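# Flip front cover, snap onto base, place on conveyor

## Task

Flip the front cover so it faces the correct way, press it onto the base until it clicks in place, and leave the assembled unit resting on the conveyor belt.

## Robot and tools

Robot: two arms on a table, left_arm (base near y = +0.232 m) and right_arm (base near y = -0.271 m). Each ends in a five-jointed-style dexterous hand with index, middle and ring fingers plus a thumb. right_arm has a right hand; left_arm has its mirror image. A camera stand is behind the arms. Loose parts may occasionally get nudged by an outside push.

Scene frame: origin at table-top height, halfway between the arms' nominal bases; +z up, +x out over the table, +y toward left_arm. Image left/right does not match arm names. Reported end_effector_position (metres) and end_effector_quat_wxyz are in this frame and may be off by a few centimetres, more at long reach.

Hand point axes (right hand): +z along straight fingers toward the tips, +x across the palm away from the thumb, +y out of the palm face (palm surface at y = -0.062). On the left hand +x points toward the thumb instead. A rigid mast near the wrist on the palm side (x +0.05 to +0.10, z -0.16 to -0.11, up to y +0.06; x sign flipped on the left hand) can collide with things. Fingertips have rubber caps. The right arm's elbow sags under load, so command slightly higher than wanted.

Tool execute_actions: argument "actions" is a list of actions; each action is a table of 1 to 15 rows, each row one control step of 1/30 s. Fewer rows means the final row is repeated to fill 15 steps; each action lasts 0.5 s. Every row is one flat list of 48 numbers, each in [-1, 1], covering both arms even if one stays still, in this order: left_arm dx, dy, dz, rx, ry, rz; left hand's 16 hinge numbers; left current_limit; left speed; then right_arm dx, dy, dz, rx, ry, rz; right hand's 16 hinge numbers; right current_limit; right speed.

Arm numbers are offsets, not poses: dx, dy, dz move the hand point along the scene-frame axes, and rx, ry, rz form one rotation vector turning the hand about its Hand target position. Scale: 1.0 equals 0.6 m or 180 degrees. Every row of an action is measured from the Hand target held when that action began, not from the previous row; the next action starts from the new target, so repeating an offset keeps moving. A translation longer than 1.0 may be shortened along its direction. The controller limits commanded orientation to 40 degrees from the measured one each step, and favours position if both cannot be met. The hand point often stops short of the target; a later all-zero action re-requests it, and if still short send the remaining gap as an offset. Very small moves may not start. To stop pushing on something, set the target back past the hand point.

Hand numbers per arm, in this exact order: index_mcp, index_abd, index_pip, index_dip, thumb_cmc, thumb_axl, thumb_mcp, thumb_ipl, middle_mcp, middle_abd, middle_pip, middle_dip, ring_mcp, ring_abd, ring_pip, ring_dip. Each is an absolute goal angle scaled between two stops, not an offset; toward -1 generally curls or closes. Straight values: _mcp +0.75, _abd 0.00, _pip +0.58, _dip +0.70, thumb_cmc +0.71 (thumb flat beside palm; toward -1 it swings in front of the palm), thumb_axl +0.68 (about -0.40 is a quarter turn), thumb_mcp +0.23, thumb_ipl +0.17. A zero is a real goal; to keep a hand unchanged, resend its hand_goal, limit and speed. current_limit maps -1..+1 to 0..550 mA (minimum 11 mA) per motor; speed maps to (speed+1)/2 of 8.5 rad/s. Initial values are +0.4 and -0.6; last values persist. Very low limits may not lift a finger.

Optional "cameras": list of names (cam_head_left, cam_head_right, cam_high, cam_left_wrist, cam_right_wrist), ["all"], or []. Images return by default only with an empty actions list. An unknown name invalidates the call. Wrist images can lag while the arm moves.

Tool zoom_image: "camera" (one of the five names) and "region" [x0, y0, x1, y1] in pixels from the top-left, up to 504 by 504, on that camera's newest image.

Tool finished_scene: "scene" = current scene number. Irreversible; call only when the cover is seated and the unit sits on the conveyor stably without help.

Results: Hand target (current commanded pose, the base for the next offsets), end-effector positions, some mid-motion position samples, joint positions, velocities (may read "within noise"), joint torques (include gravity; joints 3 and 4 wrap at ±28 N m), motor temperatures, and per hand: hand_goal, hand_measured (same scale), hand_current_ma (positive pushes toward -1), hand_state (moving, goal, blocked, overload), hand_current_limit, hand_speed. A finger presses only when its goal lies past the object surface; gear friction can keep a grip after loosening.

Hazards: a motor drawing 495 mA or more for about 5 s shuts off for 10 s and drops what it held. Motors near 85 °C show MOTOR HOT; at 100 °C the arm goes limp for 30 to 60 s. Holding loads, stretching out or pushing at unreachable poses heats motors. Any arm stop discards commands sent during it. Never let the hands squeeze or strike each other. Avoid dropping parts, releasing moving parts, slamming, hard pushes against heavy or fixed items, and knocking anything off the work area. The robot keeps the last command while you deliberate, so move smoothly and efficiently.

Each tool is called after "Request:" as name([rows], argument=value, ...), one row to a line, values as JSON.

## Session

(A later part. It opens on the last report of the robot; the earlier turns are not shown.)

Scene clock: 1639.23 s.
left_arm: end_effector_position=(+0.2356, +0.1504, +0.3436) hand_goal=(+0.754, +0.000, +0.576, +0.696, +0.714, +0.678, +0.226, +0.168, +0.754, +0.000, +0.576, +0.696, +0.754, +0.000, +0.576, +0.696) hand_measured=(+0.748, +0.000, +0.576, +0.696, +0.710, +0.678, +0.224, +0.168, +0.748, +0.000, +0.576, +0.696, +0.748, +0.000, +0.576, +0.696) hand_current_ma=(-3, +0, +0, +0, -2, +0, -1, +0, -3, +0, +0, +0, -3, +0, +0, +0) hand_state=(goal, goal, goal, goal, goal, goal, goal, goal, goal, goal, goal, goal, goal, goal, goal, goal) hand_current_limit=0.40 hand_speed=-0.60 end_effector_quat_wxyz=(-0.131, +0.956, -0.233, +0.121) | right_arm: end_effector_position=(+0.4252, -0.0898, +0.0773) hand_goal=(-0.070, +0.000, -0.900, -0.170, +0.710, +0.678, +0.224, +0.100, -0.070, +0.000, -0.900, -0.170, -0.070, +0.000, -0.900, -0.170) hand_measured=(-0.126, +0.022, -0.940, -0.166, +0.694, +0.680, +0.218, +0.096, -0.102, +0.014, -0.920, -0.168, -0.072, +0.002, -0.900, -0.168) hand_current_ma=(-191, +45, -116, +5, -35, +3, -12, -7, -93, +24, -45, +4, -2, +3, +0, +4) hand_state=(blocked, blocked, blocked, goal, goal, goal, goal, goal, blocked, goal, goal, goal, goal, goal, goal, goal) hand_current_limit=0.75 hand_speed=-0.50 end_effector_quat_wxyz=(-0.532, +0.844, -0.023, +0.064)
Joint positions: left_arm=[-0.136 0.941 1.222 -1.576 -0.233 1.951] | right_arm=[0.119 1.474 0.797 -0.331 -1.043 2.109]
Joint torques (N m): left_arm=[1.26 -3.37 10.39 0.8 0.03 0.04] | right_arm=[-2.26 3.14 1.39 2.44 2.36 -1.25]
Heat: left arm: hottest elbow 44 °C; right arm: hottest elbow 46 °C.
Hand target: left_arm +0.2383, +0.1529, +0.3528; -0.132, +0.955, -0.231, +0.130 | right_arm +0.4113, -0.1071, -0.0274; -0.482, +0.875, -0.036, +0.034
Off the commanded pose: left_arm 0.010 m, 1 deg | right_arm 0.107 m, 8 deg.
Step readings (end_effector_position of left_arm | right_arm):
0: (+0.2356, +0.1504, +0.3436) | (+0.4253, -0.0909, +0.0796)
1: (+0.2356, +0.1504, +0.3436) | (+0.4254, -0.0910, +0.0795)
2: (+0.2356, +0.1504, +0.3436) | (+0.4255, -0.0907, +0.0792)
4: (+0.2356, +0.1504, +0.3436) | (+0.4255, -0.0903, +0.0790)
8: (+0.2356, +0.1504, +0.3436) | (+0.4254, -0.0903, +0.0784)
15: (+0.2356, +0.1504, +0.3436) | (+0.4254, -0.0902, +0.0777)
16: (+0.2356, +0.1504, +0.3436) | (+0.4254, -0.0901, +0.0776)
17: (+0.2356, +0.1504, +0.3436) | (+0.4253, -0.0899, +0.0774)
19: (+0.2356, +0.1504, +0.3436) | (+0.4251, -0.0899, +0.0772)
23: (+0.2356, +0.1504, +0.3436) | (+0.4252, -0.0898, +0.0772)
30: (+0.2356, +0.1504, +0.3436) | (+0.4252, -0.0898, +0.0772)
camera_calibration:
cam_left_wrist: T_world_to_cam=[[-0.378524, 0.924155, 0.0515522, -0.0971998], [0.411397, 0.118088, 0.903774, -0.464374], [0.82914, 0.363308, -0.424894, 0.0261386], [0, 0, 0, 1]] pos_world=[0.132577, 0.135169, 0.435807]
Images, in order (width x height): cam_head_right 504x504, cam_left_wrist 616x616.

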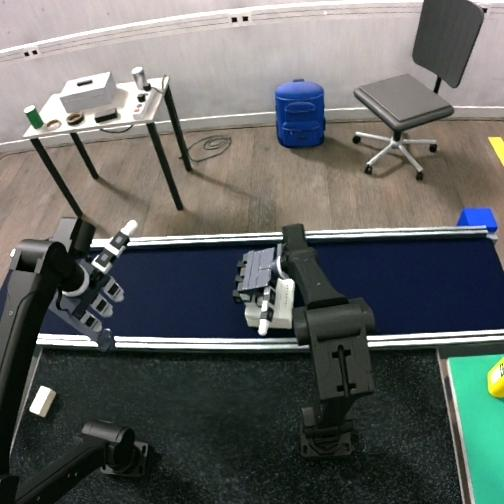

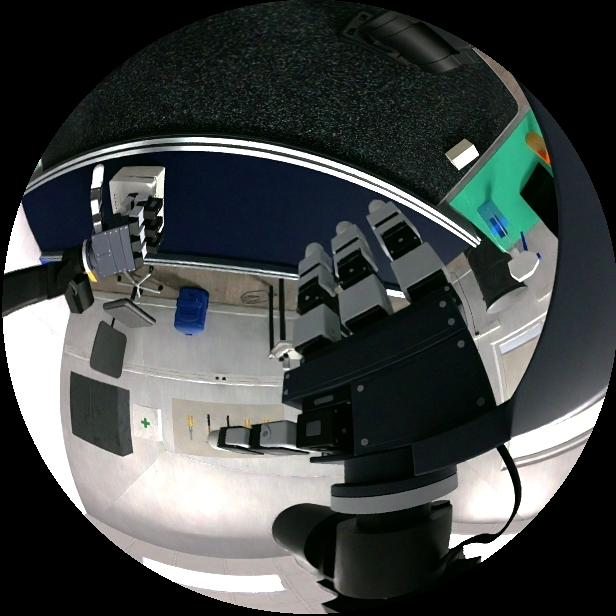

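Request:
execute_actions(actions=[])

Request:
zoom_image(camera="cam_high", region=[160, 130, 290, 270])

Request:
zoom_image(camera="cam_head_left", region=[220, 230, 320, 340])

Scene clock: 1643.70 s.
left_arm: end_effector_position=(+0.2356, +0.1504, +0.3436) hand_goal=(+0.754, +0.000, +0.576, +0.696, +0.714, +0.678, +0.226, +0.168, +0.754, +0.000, +0.576, +0.696, +0.754, +0.000, +0.576, +0.696) hand_measured=(+0.748, +0.000, +0.576, +0.696, +0.710, +0.678, +0.224, +0.168, +0.748, +0.000, +0.576, +0.696, +0.748, +0.000, +0.576, +0.696) hand_current_ma=(-3, +0, +0, +0, -2, +0, -1, +0, -3, +0, +0, +0, -3, +0, +0, +0) hand_state=(goal, goal, goal, goal, goal, goal, goal, goal, goal, goal, goal, goal, goal, goal, goal, goal) hand_current_limit=0.40 hand_speed=-0.60 end_effector_quat_wxyz=(-0.131, +0.956, -0.233, +0.121) | right_arm: end_effector_position=(+0.4252, -0.0898, +0.0773) hand_goal=(-0.070, +0.000, -0.900, -0.170, +0.710, +0.678, +0.224, +0.100, -0.070, +0.000, -0.900, -0.170, -0.070, +0.000, -0.900, -0.170) hand_measured=(-0.126, +0.022, -0.940, -0.166, +0.694, +0.680, +0.218, +0.096, -0.102, +0.014, -0.920, -0.168, -0.072, +0.002, -0.900, -0.168) hand_current_ma=(-191, +45, -116, +5, -35, +3, -12, -7, -93, +24, -45, +4, -2, +3, +0, +4) hand_state=(blocked, blocked, blocked, goal, goal, goal, goal, goal, blocked, goal, goal, goal, goal, goal, goal, goal) hand_current_limit=0.75 hand_speed=-0.50 end_effector_quat_wxyz=(-0.532, +0.844, -0.023, +0.064)
Joint positions: left_arm=[-0.136 0.941 1.222 -1.576 -0.233 1.951] | right_arm=[0.119 1.474 0.797 -0.331 -1.043 2.109]
Joint velocities: within noise
Joint torques (N m): left_arm=[1.32 -3.37 10.39 0.8 0.03 0.05] | right_arm=[-2.26 3.08 1.37 2.45 2.36 -1.24]
Motor temperatures (°C): left_arm=[32 30 44 29 28 28] | right_arm=[28 35 46 26 33 26]
Heat: left arm: hottest elbow 44 °C; right arm: hottest elbow 46 °C.
Hand target: left_arm +0.2383, +0.1529, +0.3528; -0.132, +0.955, -0.231, +0.130 | right_arm +0.4113, -0.1071, -0.0274; -0.482, +0.875, -0.036, +0.034
Off the commanded pose: left_arm 0.010 m, 1 deg | right_arm 0.107 m, 8 deg.
camera_calibration:
cam_left_wrist: T_world_to_cam=[[-0.378524, 0.924155, 0.0515522, -0.0971998], [0.411397, 0.118088, 0.903774, -0.464374], [0.82914, 0.363308, -0.424894, 0.0261386], [0, 0, 0, 1]] pos_world=[0.132577, 0.135169, 0.435807]
cam_right_wrist: T_world_to_cam=[[-0.757267, -0.192951, -0.623952, 0.384554], [-0.535434, -0.363634, 0.762287, 0.0906987], [-0.373974, 0.91134, 0.172056, 0.357019], [0, 0, 0, 1]] pos_world=[0.473289, -0.218184, 0.109377]

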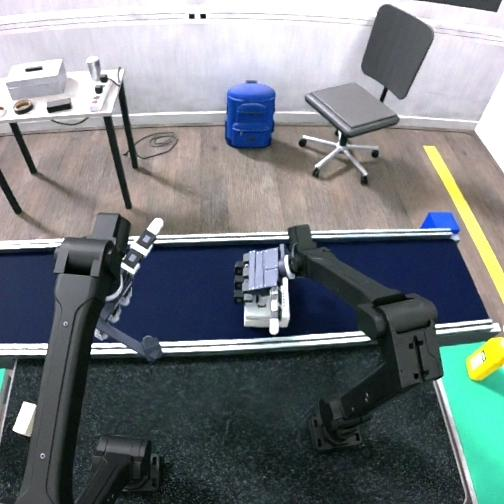

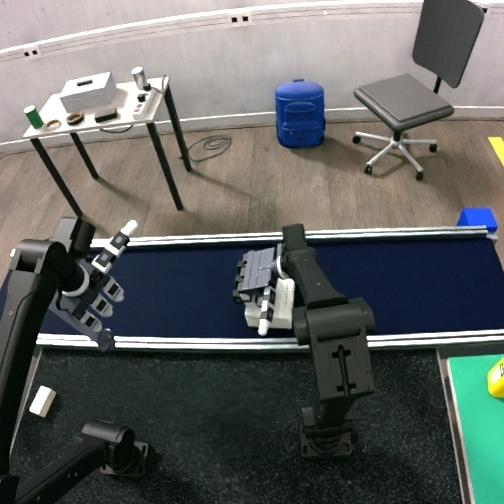

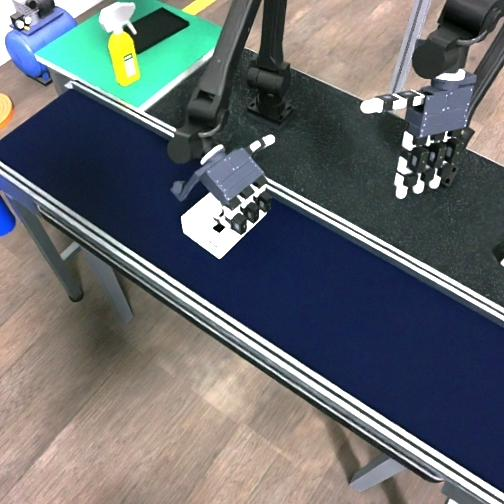

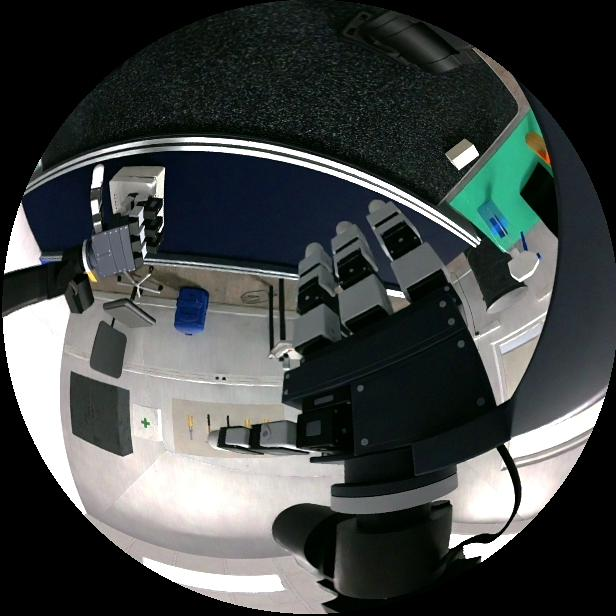

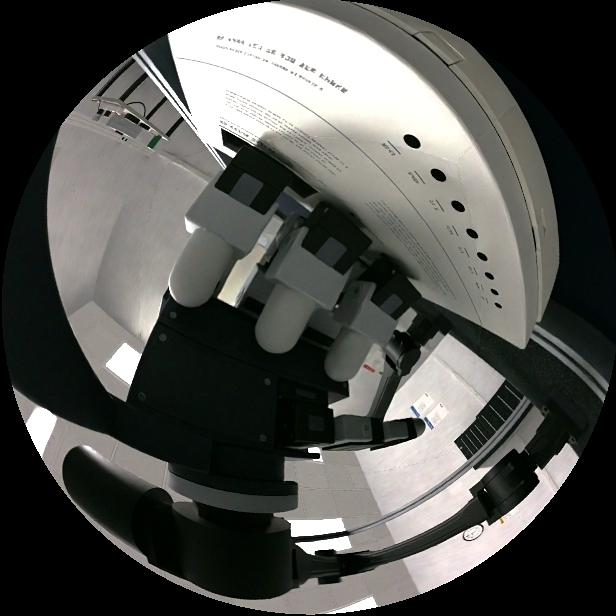

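Scaled by 3.600.

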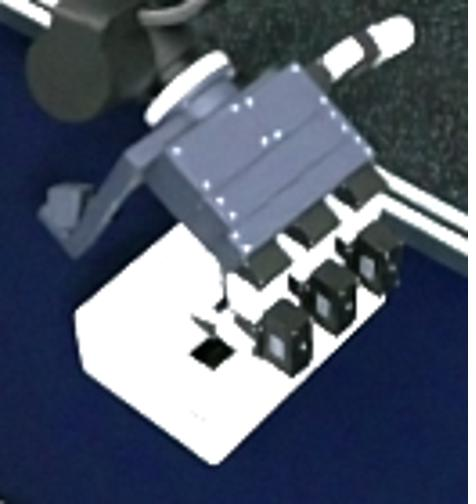

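Scaled by 4.582.

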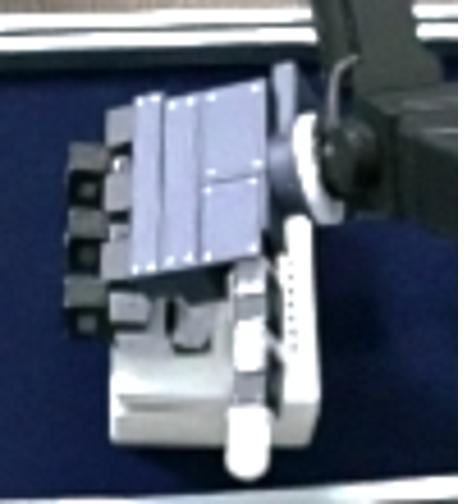

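Request:
zoom_image(camera="cam_right_wrist", region=[380, 0, 590, 370])

Scaled by 1.362 from the camera's 616x616 image, which has a finer 880x880 frame.

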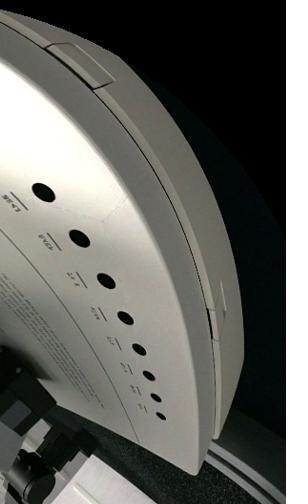

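Request:
execute_actions([
  [[0,0,0,0,0,0,0.754,0,0.576,0.696,0.714,0.678,0.226,0.168,0.754,0,0.576,0.696,0.754,0,0.576,0.696,0.4,-0.6,0,0,-0.03,-0.03,0.02,0,-0.07,0,-0.9,-0.17,0.71,0.678,0.2247,0.1,-0.07,0,-0.9,-0.17,-0.07,0,-0.9,-0.17,0.75,-0.5]],
  [[0,0,0,0,0,0,0.754,0,0.576,0.696,0.714,0.678,0.226,0.168,0.754,0,0.576,0.696,0.754,0,0.576,0.696,0.4,-0.6,0,0,-0.03,0,0,0,-0.07,0,-0.9,-0.17,0.71,0.678,0.2247,0.1,-0.07,0,-0.9,-0.17,-0.07,0,-0.9,-0.17,0.75,-0.5]],
], cameras=["cam_head_right","cam_left_wrist","cam_right_wrist"])

Request:
zoom_image(camera="cam_left_wrist", region=[80, 140, 200, 260])

Request:
zoom_image(camera="cam_right_wrist", region=[380, 0, 590, 370])

Scene clock: 1661.87 s.
left_arm: end_effector_position=(+0.2356, +0.1504, +0.3436) hand_goal=(+0.754, +0.000, +0.576, +0.696, +0.714, +0.678, +0.226, +0.168, +0.754, +0.000, +0.576, +0.696, +0.754, +0.000, +0.576, +0.696) hand_measured=(+0.748, +0.000, +0.576, +0.696, +0.710, +0.678, +0.224, +0.168, +0.748, +0.000, +0.576, +0.696, +0.748, +0.000, +0.576, +0.696) hand_current_ma=(-3, +0, +0, +0, -2, +0, -1, +0, -3, +0, +0, +0, -3, +0, +0, +0) hand_state=(goal, goal, goal, goal, goal, goal, goal, goal, goal, goal, goal, goal, goal, goal, goal, goal) hand_current_limit=0.40 hand_speed=-0.60 end_effector_quat_wxyz=(-0.131, +0.956, -0.233, +0.121) | right_arm: end_effector_position=(+0.4284, -0.0894, +0.0731) hand_goal=(-0.070, +0.000, -0.900, -0.170, +0.710, +0.678, +0.224, +0.100, -0.070, +0.000, -0.900, -0.170, -0.070, +0.000, -0.900, -0.170) hand_measured=(-0.138, +0.034, -0.938, -0.156, +0.694, +0.680, +0.218, +0.096, -0.112, +0.020, -0.926, -0.168, -0.082, +0.008, -0.908, -0.168) hand_current_ma=(-244, +77, -109, +33, -35, +3, -12, -7, -129, +39, -66, +4, -29, +12, -17, +4) hand_state=(blocked, blocked, blocked, goal, goal, goal, goal, goal, blocked, goal, blocked, goal, goal, goal, goal, goal) hand_current_limit=0.75 hand_speed=-0.50 end_effector_quat_wxyz=(-0.504, +0.861, -0.032, +0.058)
Joint positions: left_arm=[-0.136 0.941 1.222 -1.576 -0.233 1.951] | right_arm=[0.143 1.487 0.826 -0.38 -0.973 2.109]
Joint torques (N m): left_arm=[1.32 -3.37 10.39 0.8 0.03 0.05] | right_arm=[-1.67 6.36 0.51 2.66 3 -1.3]
Motor temperatures (°C): left_arm=[32 30 44 29 28 28] | right_arm=[28 35 45 26 38 27]
Heat: left arm: hottest elbow 44 °C; right arm: hottest elbow 45 °C.
Hand target: left_arm +0.2383, +0.1529, +0.3528; -0.132, +0.955, -0.231, +0.130 | right_arm +0.4111, -0.1071, -0.0635; -0.439, +0.897, -0.049, +0.008
Off the commanded pose: left_arm 0.010 m, 1 deg | right_arm 0.139 m, 10 deg.
Step readings (end_effector_position of left_arm | right_arm):
0: (+0.2356, +0.1504, +0.3436) | (+0.4252, -0.0898, +0.0773)
1: (+0.2356, +0.1504, +0.3436) | (+0.4253, -0.0899, +0.0771)
2: (+0.2356, +0.1504, +0.3436) | (+0.4252, -0.0904, +0.0766)
4: (+0.2356, +0.1504, +0.3436) | (+0.4252, -0.0917, +0.0756)
8: (+0.2356, +0.1504, +0.3436) | (+0.4254, -0.0915, +0.0743)
15: (+0.2356, +0.1504, +0.3436) | (+0.4287, -0.0896, +0.0738)
16: (+0.2356, +0.1504, +0.3436) | (+0.4286, -0.0894, +0.0736)
17: (+0.2356, +0.1504, +0.3436) | (+0.4286, -0.0894, +0.0735)
19: (+0.2356, +0.1504, +0.3436) | (+0.4285, -0.0895, +0.0733)
23: (+0.2356, +0.1504, +0.3436) | (+0.4285, -0.0894, +0.0732)
30: (+0.2356, +0.1504, +0.3436) | (+0.4285, -0.0894, +0.0730)
camera_calibration:
cam_left_wrist: T_world_to_cam=[[-0.378524, 0.924155, 0.0515522, -0.0971998], [0.411397, 0.118088, 0.903774, -0.464374], [0.82914, 0.363308, -0.424894, 0.0261386], [0, 0, 0, 1]] pos_world=[0.132577, 0.135169, 0.435807]
cam_right_wrist: T_world_to_cam=[[-0.772988, -0.222611, -0.594082, 0.386344], [-0.522706, -0.307215, 0.795235, 0.0929601], [-0.359539, 0.925237, 0.121113, 0.357302], [0, 0, 0, 1]] pos_world=[0.475694, -0.216026, 0.112321]
Images, in order (width x height): cam_head_right 504x504, cam_left_wrist 616x616, cam_right_wrist 616x616.

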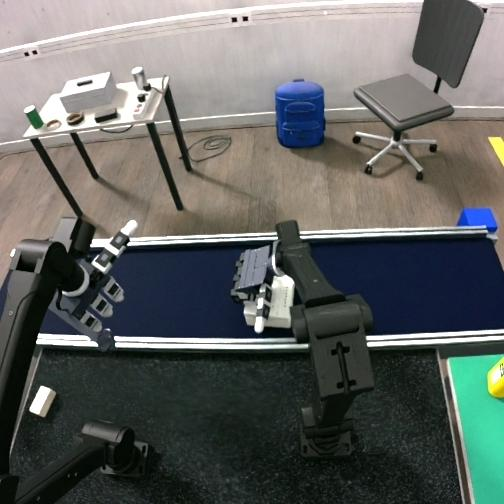

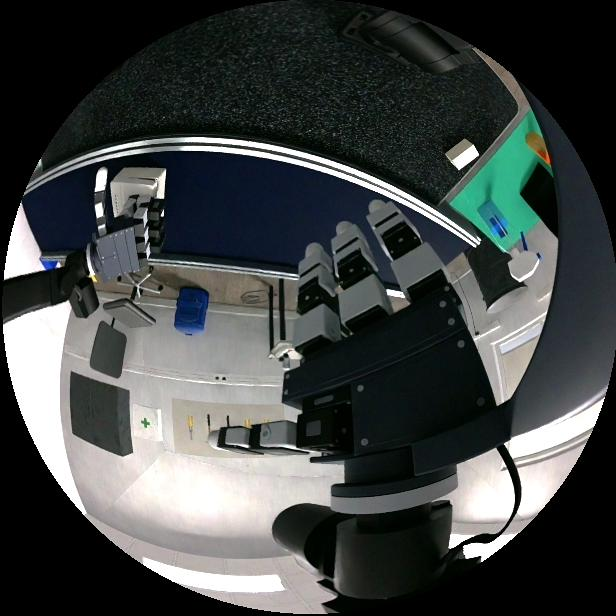

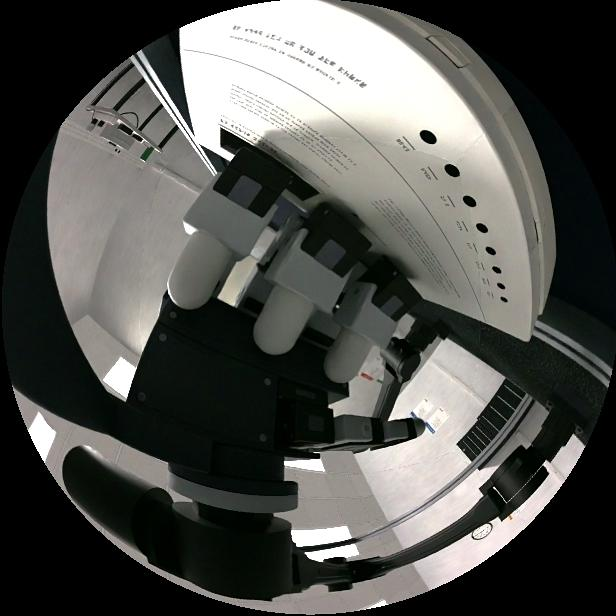

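Scaled by 4.200 from the camera's 616x616 image, which has a finer 880x880 frame.

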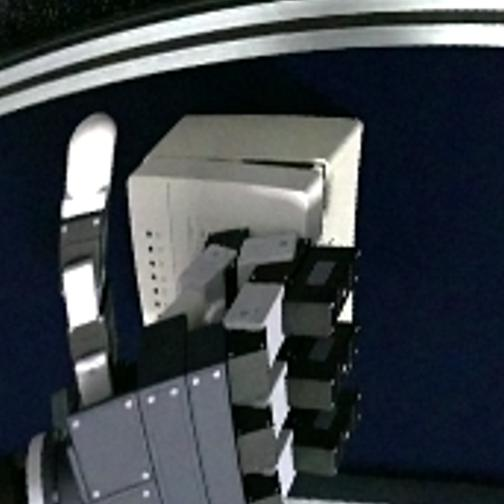

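Scaled by 1.362 from the camera's 616x616 image, which has a finer 880x880 frame.

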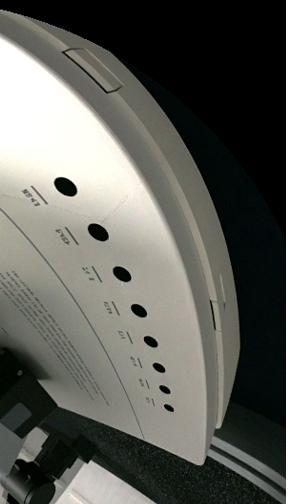

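Request:
execute_actions([
  [[0,0,0,0,0,0,0.754,0,0.576,0.696,0.714,0.678,0.226,0.168,0.754,0,0.576,0.696,0.754,0,0.576,0.696,0.4,-0.6,0.01,0,0.15,0.015,-0.01,0,-0.07,0,-0.9,-0.17,0.71,0.678,0.2247,0.1,-0.07,0,-0.9,-0.17,-0.07,0,-0.9,-0.17,0.75,-0.5]],
  [[0,0,0,0,0,0,0.754,0,0.576,0.696,0.714,0.678,0.226,0.168,0.754,0,0.576,0.696,0.754,0,0.576,0.696,0.4,-0.6,0.01,0.01,0.17,0.015,-0.01,0,-0.07,0,-0.9,-0.17,0.71,0.678,0.2247,0.1,-0.07,0,-0.9,-0.17,-0.07,0,-0.9,-0.17,0.75,-0.5]],
  [[0,0,0,0,0,0,0.754,0,0.576,0.696,0.714,0.678,0.226,0.168,0.754,0,0.576,0.696,0.754,0,0.576,0.696,0.4,-0.6,0,-0.06,0.12,0,0,0,-0.07,0,-0.9,-0.17,0.71,0.678,0.2247,0.1,-0.07,0,-0.9,-0.17,-0.07,0,-0.9,-0.17,0.75,-0.5]],
], cameras=["all"])

Request:
zoom_image(camera="cam_left_wrist", region=[95, 150, 185, 240])

Request:
zoom_image(camera="cam_head_left", region=[228, 260, 308, 340])

Request:
zoom_image(camera="cam_head_right", region=[230, 260, 310, 340])

Request:
zoom_image(camera="cam_right_wrist", region=[200, 0, 600, 300])

Scene clock: 1681.67 s.
left_arm: end_effector_position=(+0.2356, +0.1504, +0.3436) hand_goal=(+0.754, +0.000, +0.576, +0.696, +0.714, +0.678, +0.226, +0.168, +0.754, +0.000, +0.576, +0.696, +0.754, +0.000, +0.576, +0.696) hand_measured=(+0.748, +0.000, +0.576, +0.696, +0.710, +0.678, +0.224, +0.168, +0.748, +0.000, +0.576, +0.696, +0.748, +0.000, +0.576, +0.696) hand_current_ma=(-3, +0, +0, +0, -2, +0, -1, +0, -3, +0, +0, +0, -3, +0, +0, +0) hand_state=(goal, goal, goal, goal, goal, goal, goal, goal, goal, goal, goal, goal, goal, goal, goal, goal) hand_current_limit=0.40 hand_speed=-0.60 end_effector_quat_wxyz=(-0.131, +0.956, -0.233, +0.121) | right_arm: end_effector_position=(+0.4055, -0.1373, +0.1871) hand_goal=(-0.070, +0.000, -0.900, -0.170, +0.710, +0.678, +0.224, +0.100, -0.070, +0.000, -0.900, -0.170, -0.070, +0.000, -0.900, -0.170) hand_measured=(-0.070, +0.002, -0.900, -0.166, +0.694, +0.680, +0.220, +0.096, -0.070, +0.004, -0.900, -0.168, -0.070, +0.002, -0.900, -0.168) hand_current_ma=(+0, +4, +0, +5, -35, +3, -11, -7, +0, +4, +0, +4, +0, +2, +0, +4) hand_state=(goal, goal, goal, goal, goal, goal, goal, goal, goal, goal, goal, goal, goal, goal, goal, goal) hand_current_limit=0.75 hand_speed=-0.50 end_effector_quat_wxyz=(-0.480, +0.876, -0.047, +0.021)
Joint positions: left_arm=[-0.136 0.941 1.222 -1.576 -0.233 1.951] | right_arm=[0.046 1.329 1.04 -1.009 -0.977 1.906]
Joint torques (N m): left_arm=[1.32 -3.43 10.39 0.8 0.03 0.05] | right_arm=[-2.37 -6.07 14.23 0.27 -0.95 -0.15]
Motor temperatures (°C): left_arm=[32 30 45 29 28 28] | right_arm=[28 34 44 26 44 28]
Heat: left arm: hottest elbow 45 °C; right arm: hottest elbow 44 °C.
Hand target: left_arm +0.2383, +0.1529, +0.3528; -0.132, +0.955, -0.231, +0.130 | right_arm +0.4231, -0.1371, +0.2006; -0.482, +0.875, -0.036, +0.034
Off the commanded pose: left_arm 0.010 m, 1 deg | right_arm 0.022 m, 2 deg.
Step readings (end_effector_position of left_arm | right_arm):
0: (+0.2356, +0.1504, +0.3436) | (+0.4284, -0.0894, +0.0731)
1: (+0.2356, +0.1504, +0.3436) | (+0.4285, -0.0892, +0.0733)
2: (+0.2356, +0.1504, +0.3436) | (+0.4296, -0.0888, +0.0750)
4: (+0.2356, +0.1504, +0.3436) | (+0.4312, -0.0894, +0.0773)
8: (+0.2356, +0.1504, +0.3436) | (+0.4313, -0.0900, +0.0790)
15: (+0.2356, +0.1504, +0.3436) | (+0.4310, -0.0908, +0.0792)
16: (+0.2356, +0.1504, +0.3436) | (+0.4310, -0.0909, +0.0797)
17: (+0.2356, +0.1504, +0.3436) | (+0.4295, -0.0919, +0.0808)
19: (+0.2356, +0.1504, +0.3436) | (+0.4226, -0.0959, +0.0834)
23: (+0.2356, +0.1504, +0.3436) | (+0.4033, -0.1005, +0.0936)
30: (+0.2356, +0.1504, +0.3436) | (+0.4017, -0.1010, +0.1086)
31: (+0.2356, +0.1504, +0.3436) | (+0.4019, -0.1013, +0.1096)
32: (+0.2356, +0.1504, +0.3436) | (+0.3997, -0.1028, +0.1123)
34: (+0.2356, +0.1504, +0.3436) | (+0.3942, -0.1097, +0.1225)
38: (+0.2356, +0.1504, +0.3436) | (+0.3975, -0.1278, +0.1590)
45: (+0.2356, +0.1504, +0.3436) | (+0.4083, -0.1363, +0.1902)
camera_calibration:
cam_left_wrist: T_world_to_cam=[[-0.378524, 0.924155, 0.0515522, -0.0971998], [0.411397, 0.118088, 0.903774, -0.464374], [0.82914, 0.363308, -0.424894, 0.0261386], [0, 0, 0, 1]] pos_world=[0.132577, 0.135169, 0.435807]
cam_right_wrist: T_world_to_cam=[[-0.81677, -0.259067, -0.51553, 0.423723], [-0.451931, -0.268191, 0.850783, -0.058152], [-0.35867, 0.927878, 0.10197, 0.383327], [0, 0, 0, 1]] pos_world=[0.457292, -0.261503, 0.228829]

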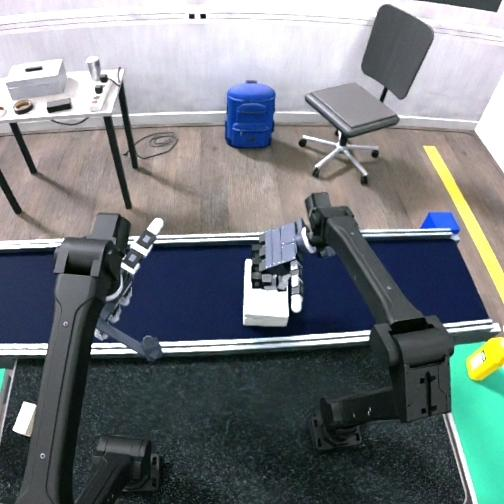

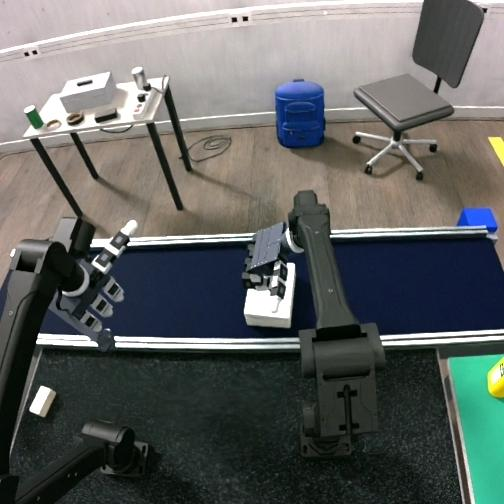

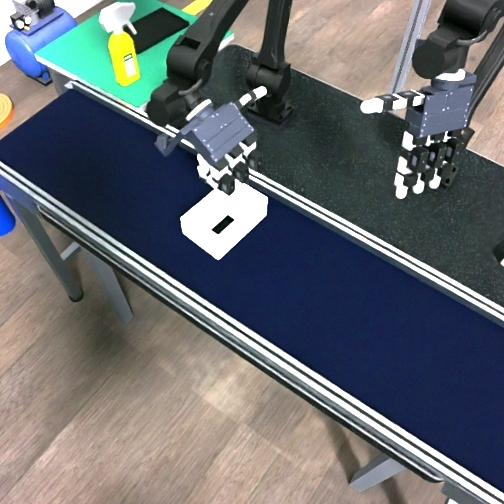

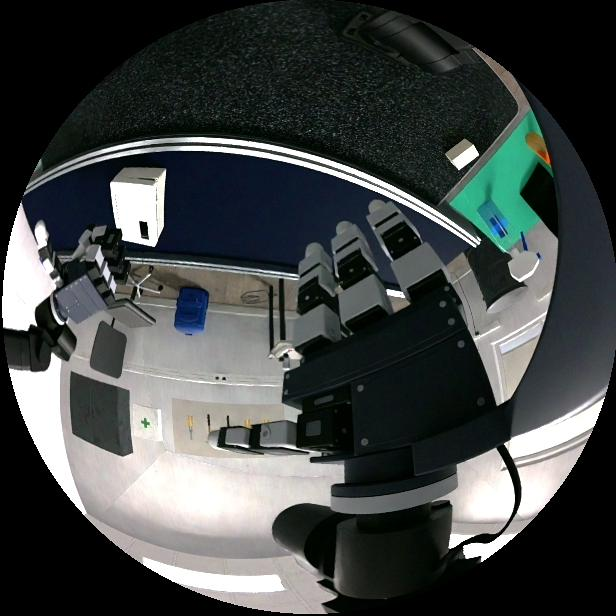

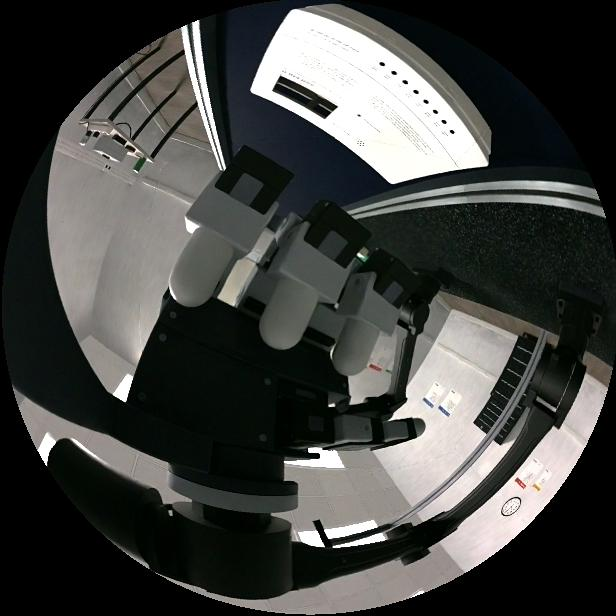

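Scaled by 5.600 from the camera's 616x616 image, which has a finer 880x880 frame.

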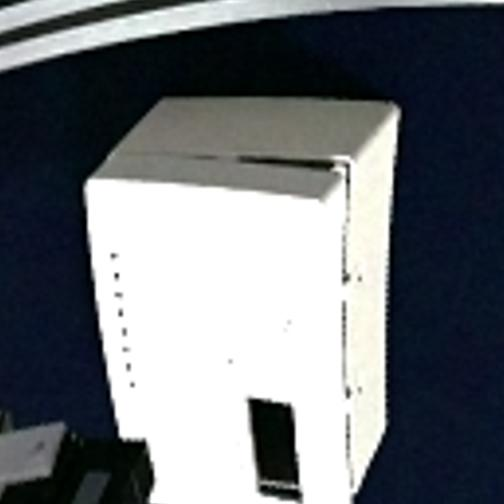

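Scaled by 6.300.

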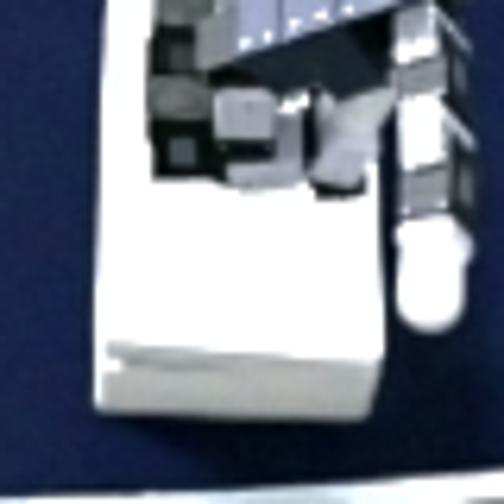

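Scaled by 6.300.

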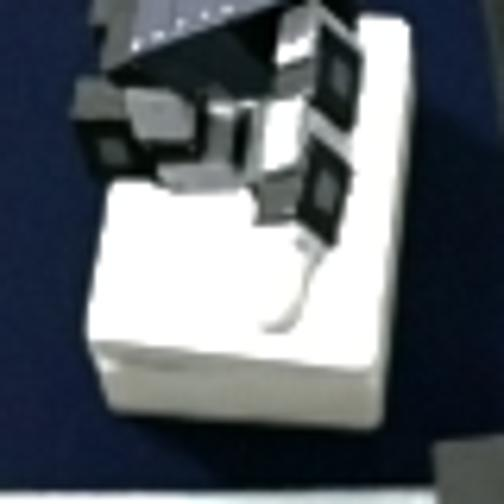

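Scaled by 1.260 from the camera's 616x616 image, which has a finer 880x880 frame.

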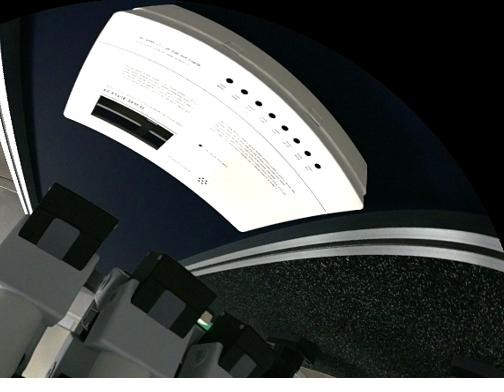

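Request:
zoom_image(camera="cam_high", region=[175, 175, 275, 265])

Request:
zoom_image(camera="cam_left_wrist", region=[100, 155, 180, 205])

Request:
zoom_image(camera="cam_right_wrist", region=[240, 0, 500, 200])

Scaled by 5.040.

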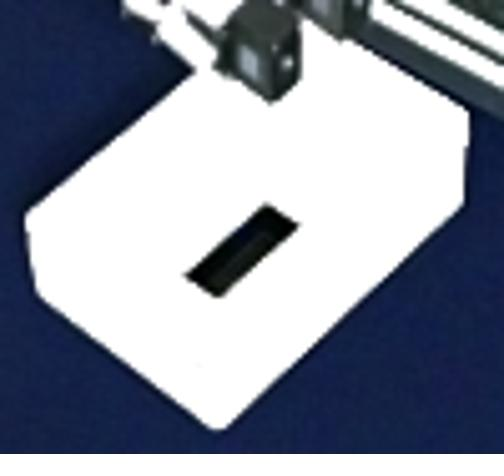

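Scaled by 6.300 from the camera's 616x616 image, which has a finer 880x880 frame.

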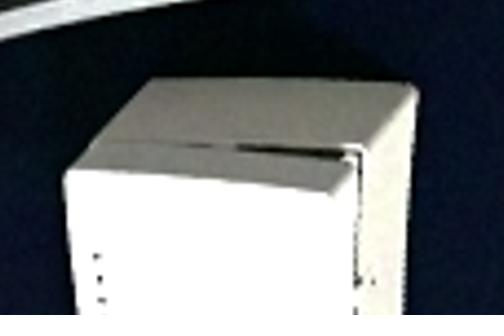

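Scaled by 1.938 from the camera's 616x616 image, which has a finer 880x880 frame.

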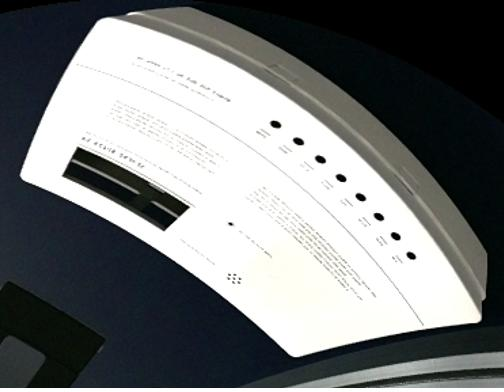

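Request:
execute_actions([
  [[0,0,0,0,0,0,0.754,0,0.576,0.696,0.714,0.678,0.226,0.168,0.754,0,0.576,0.696,0.754,0,0.576,0.696,0.4,-0.6,0.014,0.076,-0.09,0,0,0,-0.05,0,-0.9,-0.17,0.71,0.678,0.2247,0.1,-0.05,0,-0.9,-0.17,-0.05,0,-0.9,-0.17,0.75,-0.5]],
  [[0,0,0,0,0,0,0.754,0,0.576,0.696,0.714,0.678,0.226,0.168,0.754,0,0.576,0.696,0.754,0,0.576,0.696,0.4,-0.6,0,0,-0.08,0,0,0,-0.05,0,-0.9,-0.17,0.71,0.678,0.2247,0.1,-0.05,0,-0.9,-0.17,-0.05,0,-0.9,-0.17,0.75,-0.5]],
  [[0,0,0,0,0,0,0.754,0,0.576,0.696,0.714,0.678,0.226,0.168,0.754,0,0.576,0.696,0.754,0,0.576,0.696,0.4,-0.6,0,0,-0.03,0,0.01,0,-0.05,0,-0.9,-0.17,0.71,0.678,0.2247,0.1,-0.05,0,-0.9,-0.17,-0.05,0,-0.9,-0.17,0.75,-0.5]],
], cameras=["cam_left_wrist","cam_high"])

Request:
zoom_image(camera="cam_left_wrist", region=[80, 140, 200, 260])

Scene clock: 1706.67 s.
left_arm: end_effector_position=(+0.2356, +0.1504, +0.3436) hand_goal=(+0.754, +0.000, +0.576, +0.696, +0.714, +0.678, +0.226, +0.168, +0.754, +0.000, +0.576, +0.696, +0.754, +0.000, +0.576, +0.696) hand_measured=(+0.748, +0.000, +0.576, +0.696, +0.710, +0.678, +0.224, +0.168, +0.748, +0.000, +0.576, +0.696, +0.748, +0.000, +0.576, +0.696) hand_current_ma=(-3, +0, +0, +0, -2, +0, -1, +0, -3, +0, +0, +0, -3, +0, +0, +0) hand_state=(goal, goal, goal, goal, goal, goal, goal, goal, goal, goal, goal, goal, goal, goal, goal, goal) hand_current_limit=0.40 hand_speed=-0.60 end_effector_quat_wxyz=(-0.131, +0.956, -0.233, +0.121) | right_arm: end_effector_position=(+0.4357, -0.0900, +0.0910) hand_goal=(-0.050, +0.000, -0.900, -0.170, +0.710, +0.678, +0.224, +0.100, -0.050, +0.000, -0.900, -0.170, -0.050, +0.000, -0.900, -0.170) hand_measured=(-0.050, +0.002, -0.900, -0.166, +0.694, +0.680, +0.220, +0.098, -0.050, +0.004, -0.900, -0.168, -0.050, +0.002, -0.900, -0.168) hand_current_ma=(+0, +4, +0, +5, -34, +3, -10, -6, +0, +4, +0, +4, +0, +2, +0, +4) hand_state=(goal, goal, goal, goal, goal, goal, goal, goal, goal, goal, goal, goal, goal, goal, goal, goal) hand_current_limit=0.75 hand_speed=-0.50 end_effector_quat_wxyz=(-0.482, +0.875, -0.033, +0.030)
Joint positions: left_arm=[-0.136 0.941 1.222 -1.576 -0.233 1.951] | right_arm=[0.153 1.506 0.933 -0.575 -0.944 2.055]
Joint torques (N m): left_arm=[1.26 -3.37 10.39 0.8 0.03 0.05] | right_arm=[-2.43 -7.94 7.56 1.39 -0.9 0.11]
Motor temperatures (°C): left_arm=[32 30 45 29 28 28] | right_arm=[28 35 52 26 37 26]
Heat: left arm: hottest elbow 45 °C; right arm: hottest elbow 52 °C.
Hand target: left_arm +0.2383, +0.1529, +0.3528; -0.132, +0.955, -0.231, +0.130 | right_arm +0.4316, -0.0916, +0.0807; -0.481, +0.875, -0.043, +0.021
Off the commanded pose: left_arm 0.010 m, 1 deg | right_arm 0.011 m, 2 deg.
Step readings (end_effector_position of left_arm | right_arm):
0: (+0.2356, +0.1504, +0.3436) | (+0.4056, -0.1373, +0.1871)
1: (+0.2356, +0.1504, +0.3436) | (+0.4059, -0.1373, +0.1870)
2: (+0.2356, +0.1504, +0.3436) | (+0.4088, -0.1360, +0.1868)
4: (+0.2356, +0.1504, +0.3436) | (+0.4213, -0.1277, +0.1840)
8: (+0.2356, +0.1504, +0.3436) | (+0.4340, -0.1035, +0.1716)
15: (+0.2356, +0.1504, +0.3436) | (+0.4327, -0.0911, +0.1563)
16: (+0.2356, +0.1504, +0.3436) | (+0.4334, -0.0909, +0.1561)
17: (+0.2356, +0.1504, +0.3436) | (+0.4352, -0.0904, +0.1552)
19: (+0.2356, +0.1504, +0.3436) | (+0.4374, -0.0899, +0.1479)
23: (+0.2356, +0.1504, +0.3436) | (+0.4325, -0.0908, +0.1227)
30: (+0.2356, +0.1504, +0.3436) | (+0.4322, -0.0908, +0.1058)
31: (+0.2356, +0.1504, +0.3436) | (+0.4329, -0.0907, +0.1060)
32: (+0.2356, +0.1504, +0.3436) | (+0.4334, -0.0906, +0.1058)
34: (+0.2356, +0.1504, +0.3436) | (+0.4349, -0.0903, +0.1040)
38: (+0.2356, +0.1504, +0.3436) | (+0.4354, -0.0901, +0.0960)
45: (+0.2356, +0.1504, +0.3436) | (+0.4355, -0.0900, +0.0910)
camera_calibration:
cam_left_wrist: T_world_to_cam=[[-0.378524, 0.924155, 0.0515522, -0.0971998], [0.411397, 0.118088, 0.903774, -0.464374], [0.82914, 0.363308, -0.424894, 0.0261386], [0, 0, 0, 1]] pos_world=[0.132577, 0.135169, 0.435807]
Images, in order (width x height): cam_high 504x504, cam_left_wrist 616x616.

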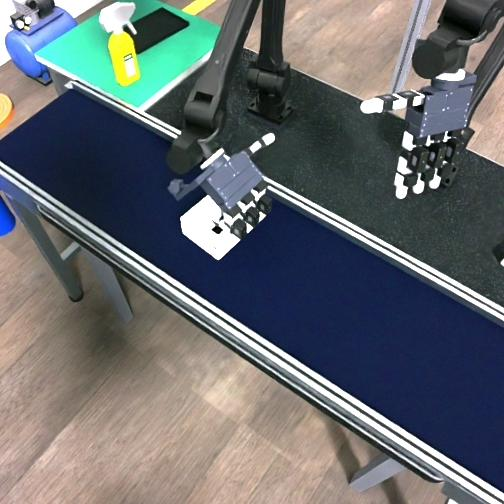

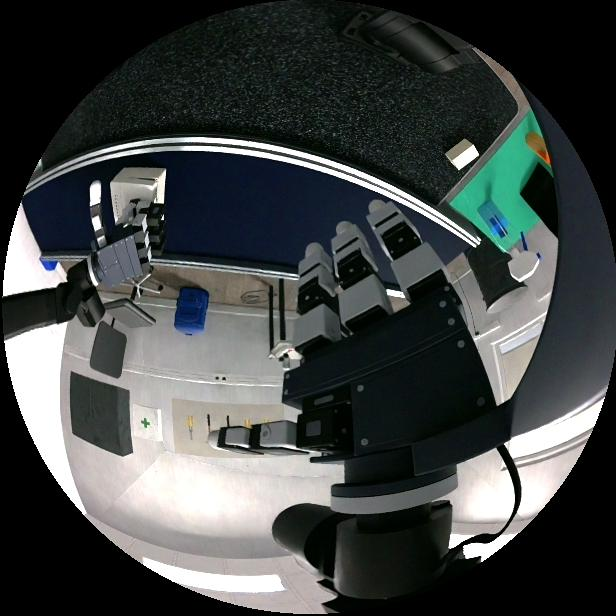

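Scaled by 4.200 from the camera's 616x616 image, which has a finer 880x880 frame.

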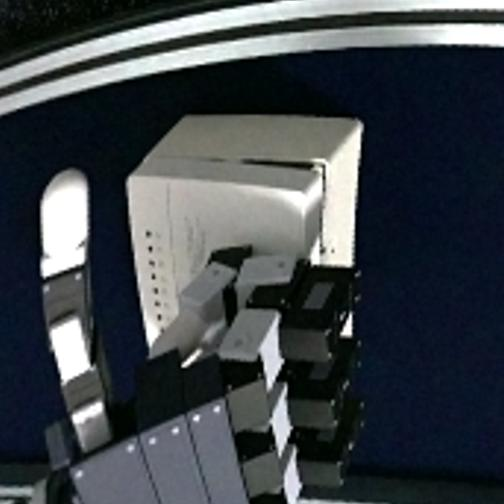

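Request:
execute_actions([
  [[0,0,0,0,0,0,0.754,0,0.576,0.696,0.714,0.678,0.226,0.168,0.754,0,0.576,0.696,0.754,0,0.576,0.696,0.4,-0.6,0,-0.003,-0.05,0,0.01,0,-0.05,0,-0.9,-0.17,0.71,0.678,0.2247,0.1,-0.05,0,-0.9,-0.17,-0.05,0,-0.9,-0.17,0.75,-0.5]],
  [[0,0,0,0,0,0,0.754,0,0.576,0.696,0.714,0.678,0.226,0.168,0.754,0,0.576,0.696,0.754,0,0.576,0.696,0.4,-0.6,0,-0.003,-0.04,-0.015,0.01,0,-0.05,0,-0.9,-0.17,0.71,0.678,0.2247,0.1,-0.05,0,-0.9,-0.17,-0.05,0,-0.9,-0.17,0.75,-0.5]],
  [[0,0,0,0,0,0,0.754,0,0.576,0.696,0.714,0.678,0.226,0.168,0.754,0,0.576,0.696,0.754,0,0.576,0.696,0.4,-0.6,0,-0.003,-0.04,-0.015,0.01,0,-0.05,0,-0.9,-0.17,0.71,0.678,0.2247,0.1,-0.05,0,-0.9,-0.17,-0.05,0,-0.9,-0.17,0.75,-0.5]],
], cameras=["cam_left_wrist","cam_right_wrist"])

Request:
zoom_image(camera="cam_left_wrist", region=[80, 140, 200, 260])

Scene clock: 1718.37 s.
left_arm: end_effector_position=(+0.2356, +0.1504, +0.3436) hand_goal=(+0.754, +0.000, +0.576, +0.696, +0.714, +0.678, +0.226, +0.168, +0.754, +0.000, +0.576, +0.696, +0.754, +0.000, +0.576, +0.696) hand_measured=(+0.748, +0.000, +0.576, +0.696, +0.710, +0.678, +0.224, +0.168, +0.748, +0.000, +0.576, +0.696, +0.748, +0.000, +0.576, +0.696) hand_current_ma=(-3, +0, +0, +0, -2, +0, -1, +0, -3, +0, +0, +0, -3, +0, +0, +0) hand_state=(goal, goal, goal, goal, goal, goal, goal, goal, goal, goal, goal, goal, goal, goal, goal, goal) hand_current_limit=0.40 hand_speed=-0.60 end_effector_quat_wxyz=(-0.131, +0.956, -0.233, +0.121) | right_arm: end_effector_position=(+0.4449, -0.0828, +0.0795) hand_goal=(-0.050, +0.000, -0.900, -0.170, +0.710, +0.678, +0.224, +0.100, -0.050, +0.000, -0.900, -0.170, -0.050, +0.000, -0.900, -0.170) hand_measured=(-0.090, +0.004, -0.936, -0.166, +0.696, +0.680, +0.220, +0.098, -0.094, +0.006, -0.936, -0.168, -0.100, +0.006, -0.940, -0.168) hand_current_ma=(-122, +7, -99, +5, -34, +3, -10, -6, -144, +9, -100, +4, -160, +8, -116, +4) hand_state=(blocked, goal, blocked, goal, goal, goal, goal, goal, blocked, goal, blocked, goal, blocked, goal, blocked, goal) hand_current_limit=0.75 hand_speed=-0.50 end_effector_quat_wxyz=(-0.479, +0.877, -0.035, +0.028)
Joint positions: left_arm=[-0.136 0.941 1.222 -1.576 -0.233 1.951] | right_arm=[0.168 1.549 0.948 -0.534 -0.933 2.076]
Joint torques (N m): left_arm=[1.32 -3.37 10.39 0.8 0.03 0.05] | right_arm=[-2.32 0.09 5.26 1.06 1.51 -0.36]
Heat: left arm: hottest elbow 45 °C; right arm: hottest elbow 50 °C.
Hand target: left_arm +0.2383, +0.1529, +0.3528; -0.132, +0.955, -0.231, +0.130 | right_arm +0.4316, -0.0970, +0.0026; -0.437, +0.897, -0.066, -0.018
Off the commanded pose: left_arm 0.010 m, 1 deg | right_arm 0.079 m, 8 deg.
Step readings (end_effector_position of left_arm | right_arm):
0: (+0.2356, +0.1504, +0.3436) | (+0.4357, -0.0900, +0.0910)
1: (+0.2356, +0.1504, +0.3436) | (+0.4358, -0.0899, +0.0909)
2: (+0.2356, +0.1504, +0.3436) | (+0.4361, -0.0895, +0.0902)
4: (+0.2356, +0.1504, +0.3436) | (+0.4380, -0.0886, +0.0865)
8: (+0.2356, +0.1504, +0.3436) | (+0.4395, -0.0867, +0.0843)
15: (+0.2356, +0.1504, +0.3436) | (+0.4402, -0.0863, +0.0841)
16: (+0.2356, +0.1504, +0.3436) | (+0.4402, -0.0864, +0.0839)
17: (+0.2356, +0.1504, +0.3436) | (+0.4402, -0.0865, +0.0834)
19: (+0.2356, +0.1504, +0.3436) | (+0.4400, -0.0863, +0.0826)
23: (+0.2356, +0.1504, +0.3436) | (+0.4399, -0.0859, +0.0819)
30: (+0.2356, +0.1504, +0.3436) | (+0.4398, -0.0855, +0.0817)
31: (+0.2356, +0.1504, +0.3436) | (+0.4399, -0.0857, +0.0816)
32: (+0.2356, +0.1504, +0.3436) | (+0.4399, -0.0855, +0.0812)
34: (+0.2356, +0.1504, +0.3436) | (+0.4400, -0.0846, +0.0803)
38: (+0.2356, +0.1504, +0.3436) | (+0.4405, -0.0833, +0.0783)
45: (+0.2356, +0.1504, +0.3436) | (+0.4447, -0.0828, +0.0793)
camera_calibration:
cam_left_wrist: T_world_to_cam=[[-0.378524, 0.924155, 0.0515522, -0.0971998], [0.411397, 0.118088, 0.903774, -0.464374], [0.82914, 0.363308, -0.424894, 0.0261386], [0, 0, 0, 1]] pos_world=[0.132577, 0.135169, 0.435807]
cam_right_wrist: T_world_to_cam=[[-0.80012, -0.272849, -0.534192, 0.407498], [-0.468407, -0.272102, 0.840568, 0.0736919], [-0.374703, 0.922775, 0.0899101, 0.365444], [0, 0, 0, 1]] pos_world=[0.497498, -0.205986, 0.122882]
Images, in order (width x height): cam_left_wrist 616x616, cam_right_wrist 616x616.

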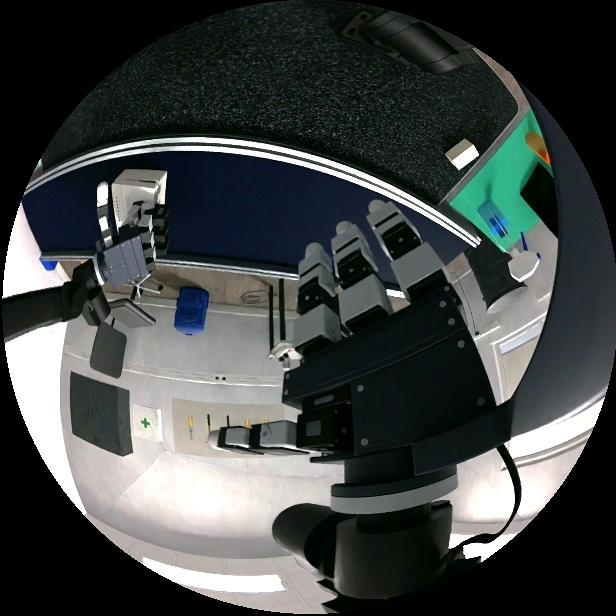

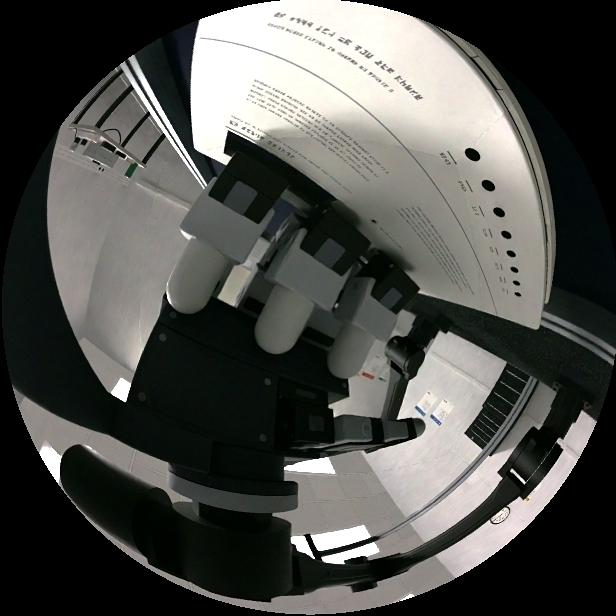

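Scaled by 4.200 from the camera's 616x616 image, which has a finer 880x880 frame.

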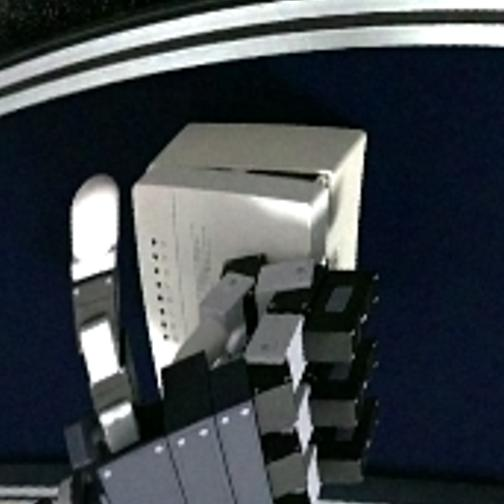

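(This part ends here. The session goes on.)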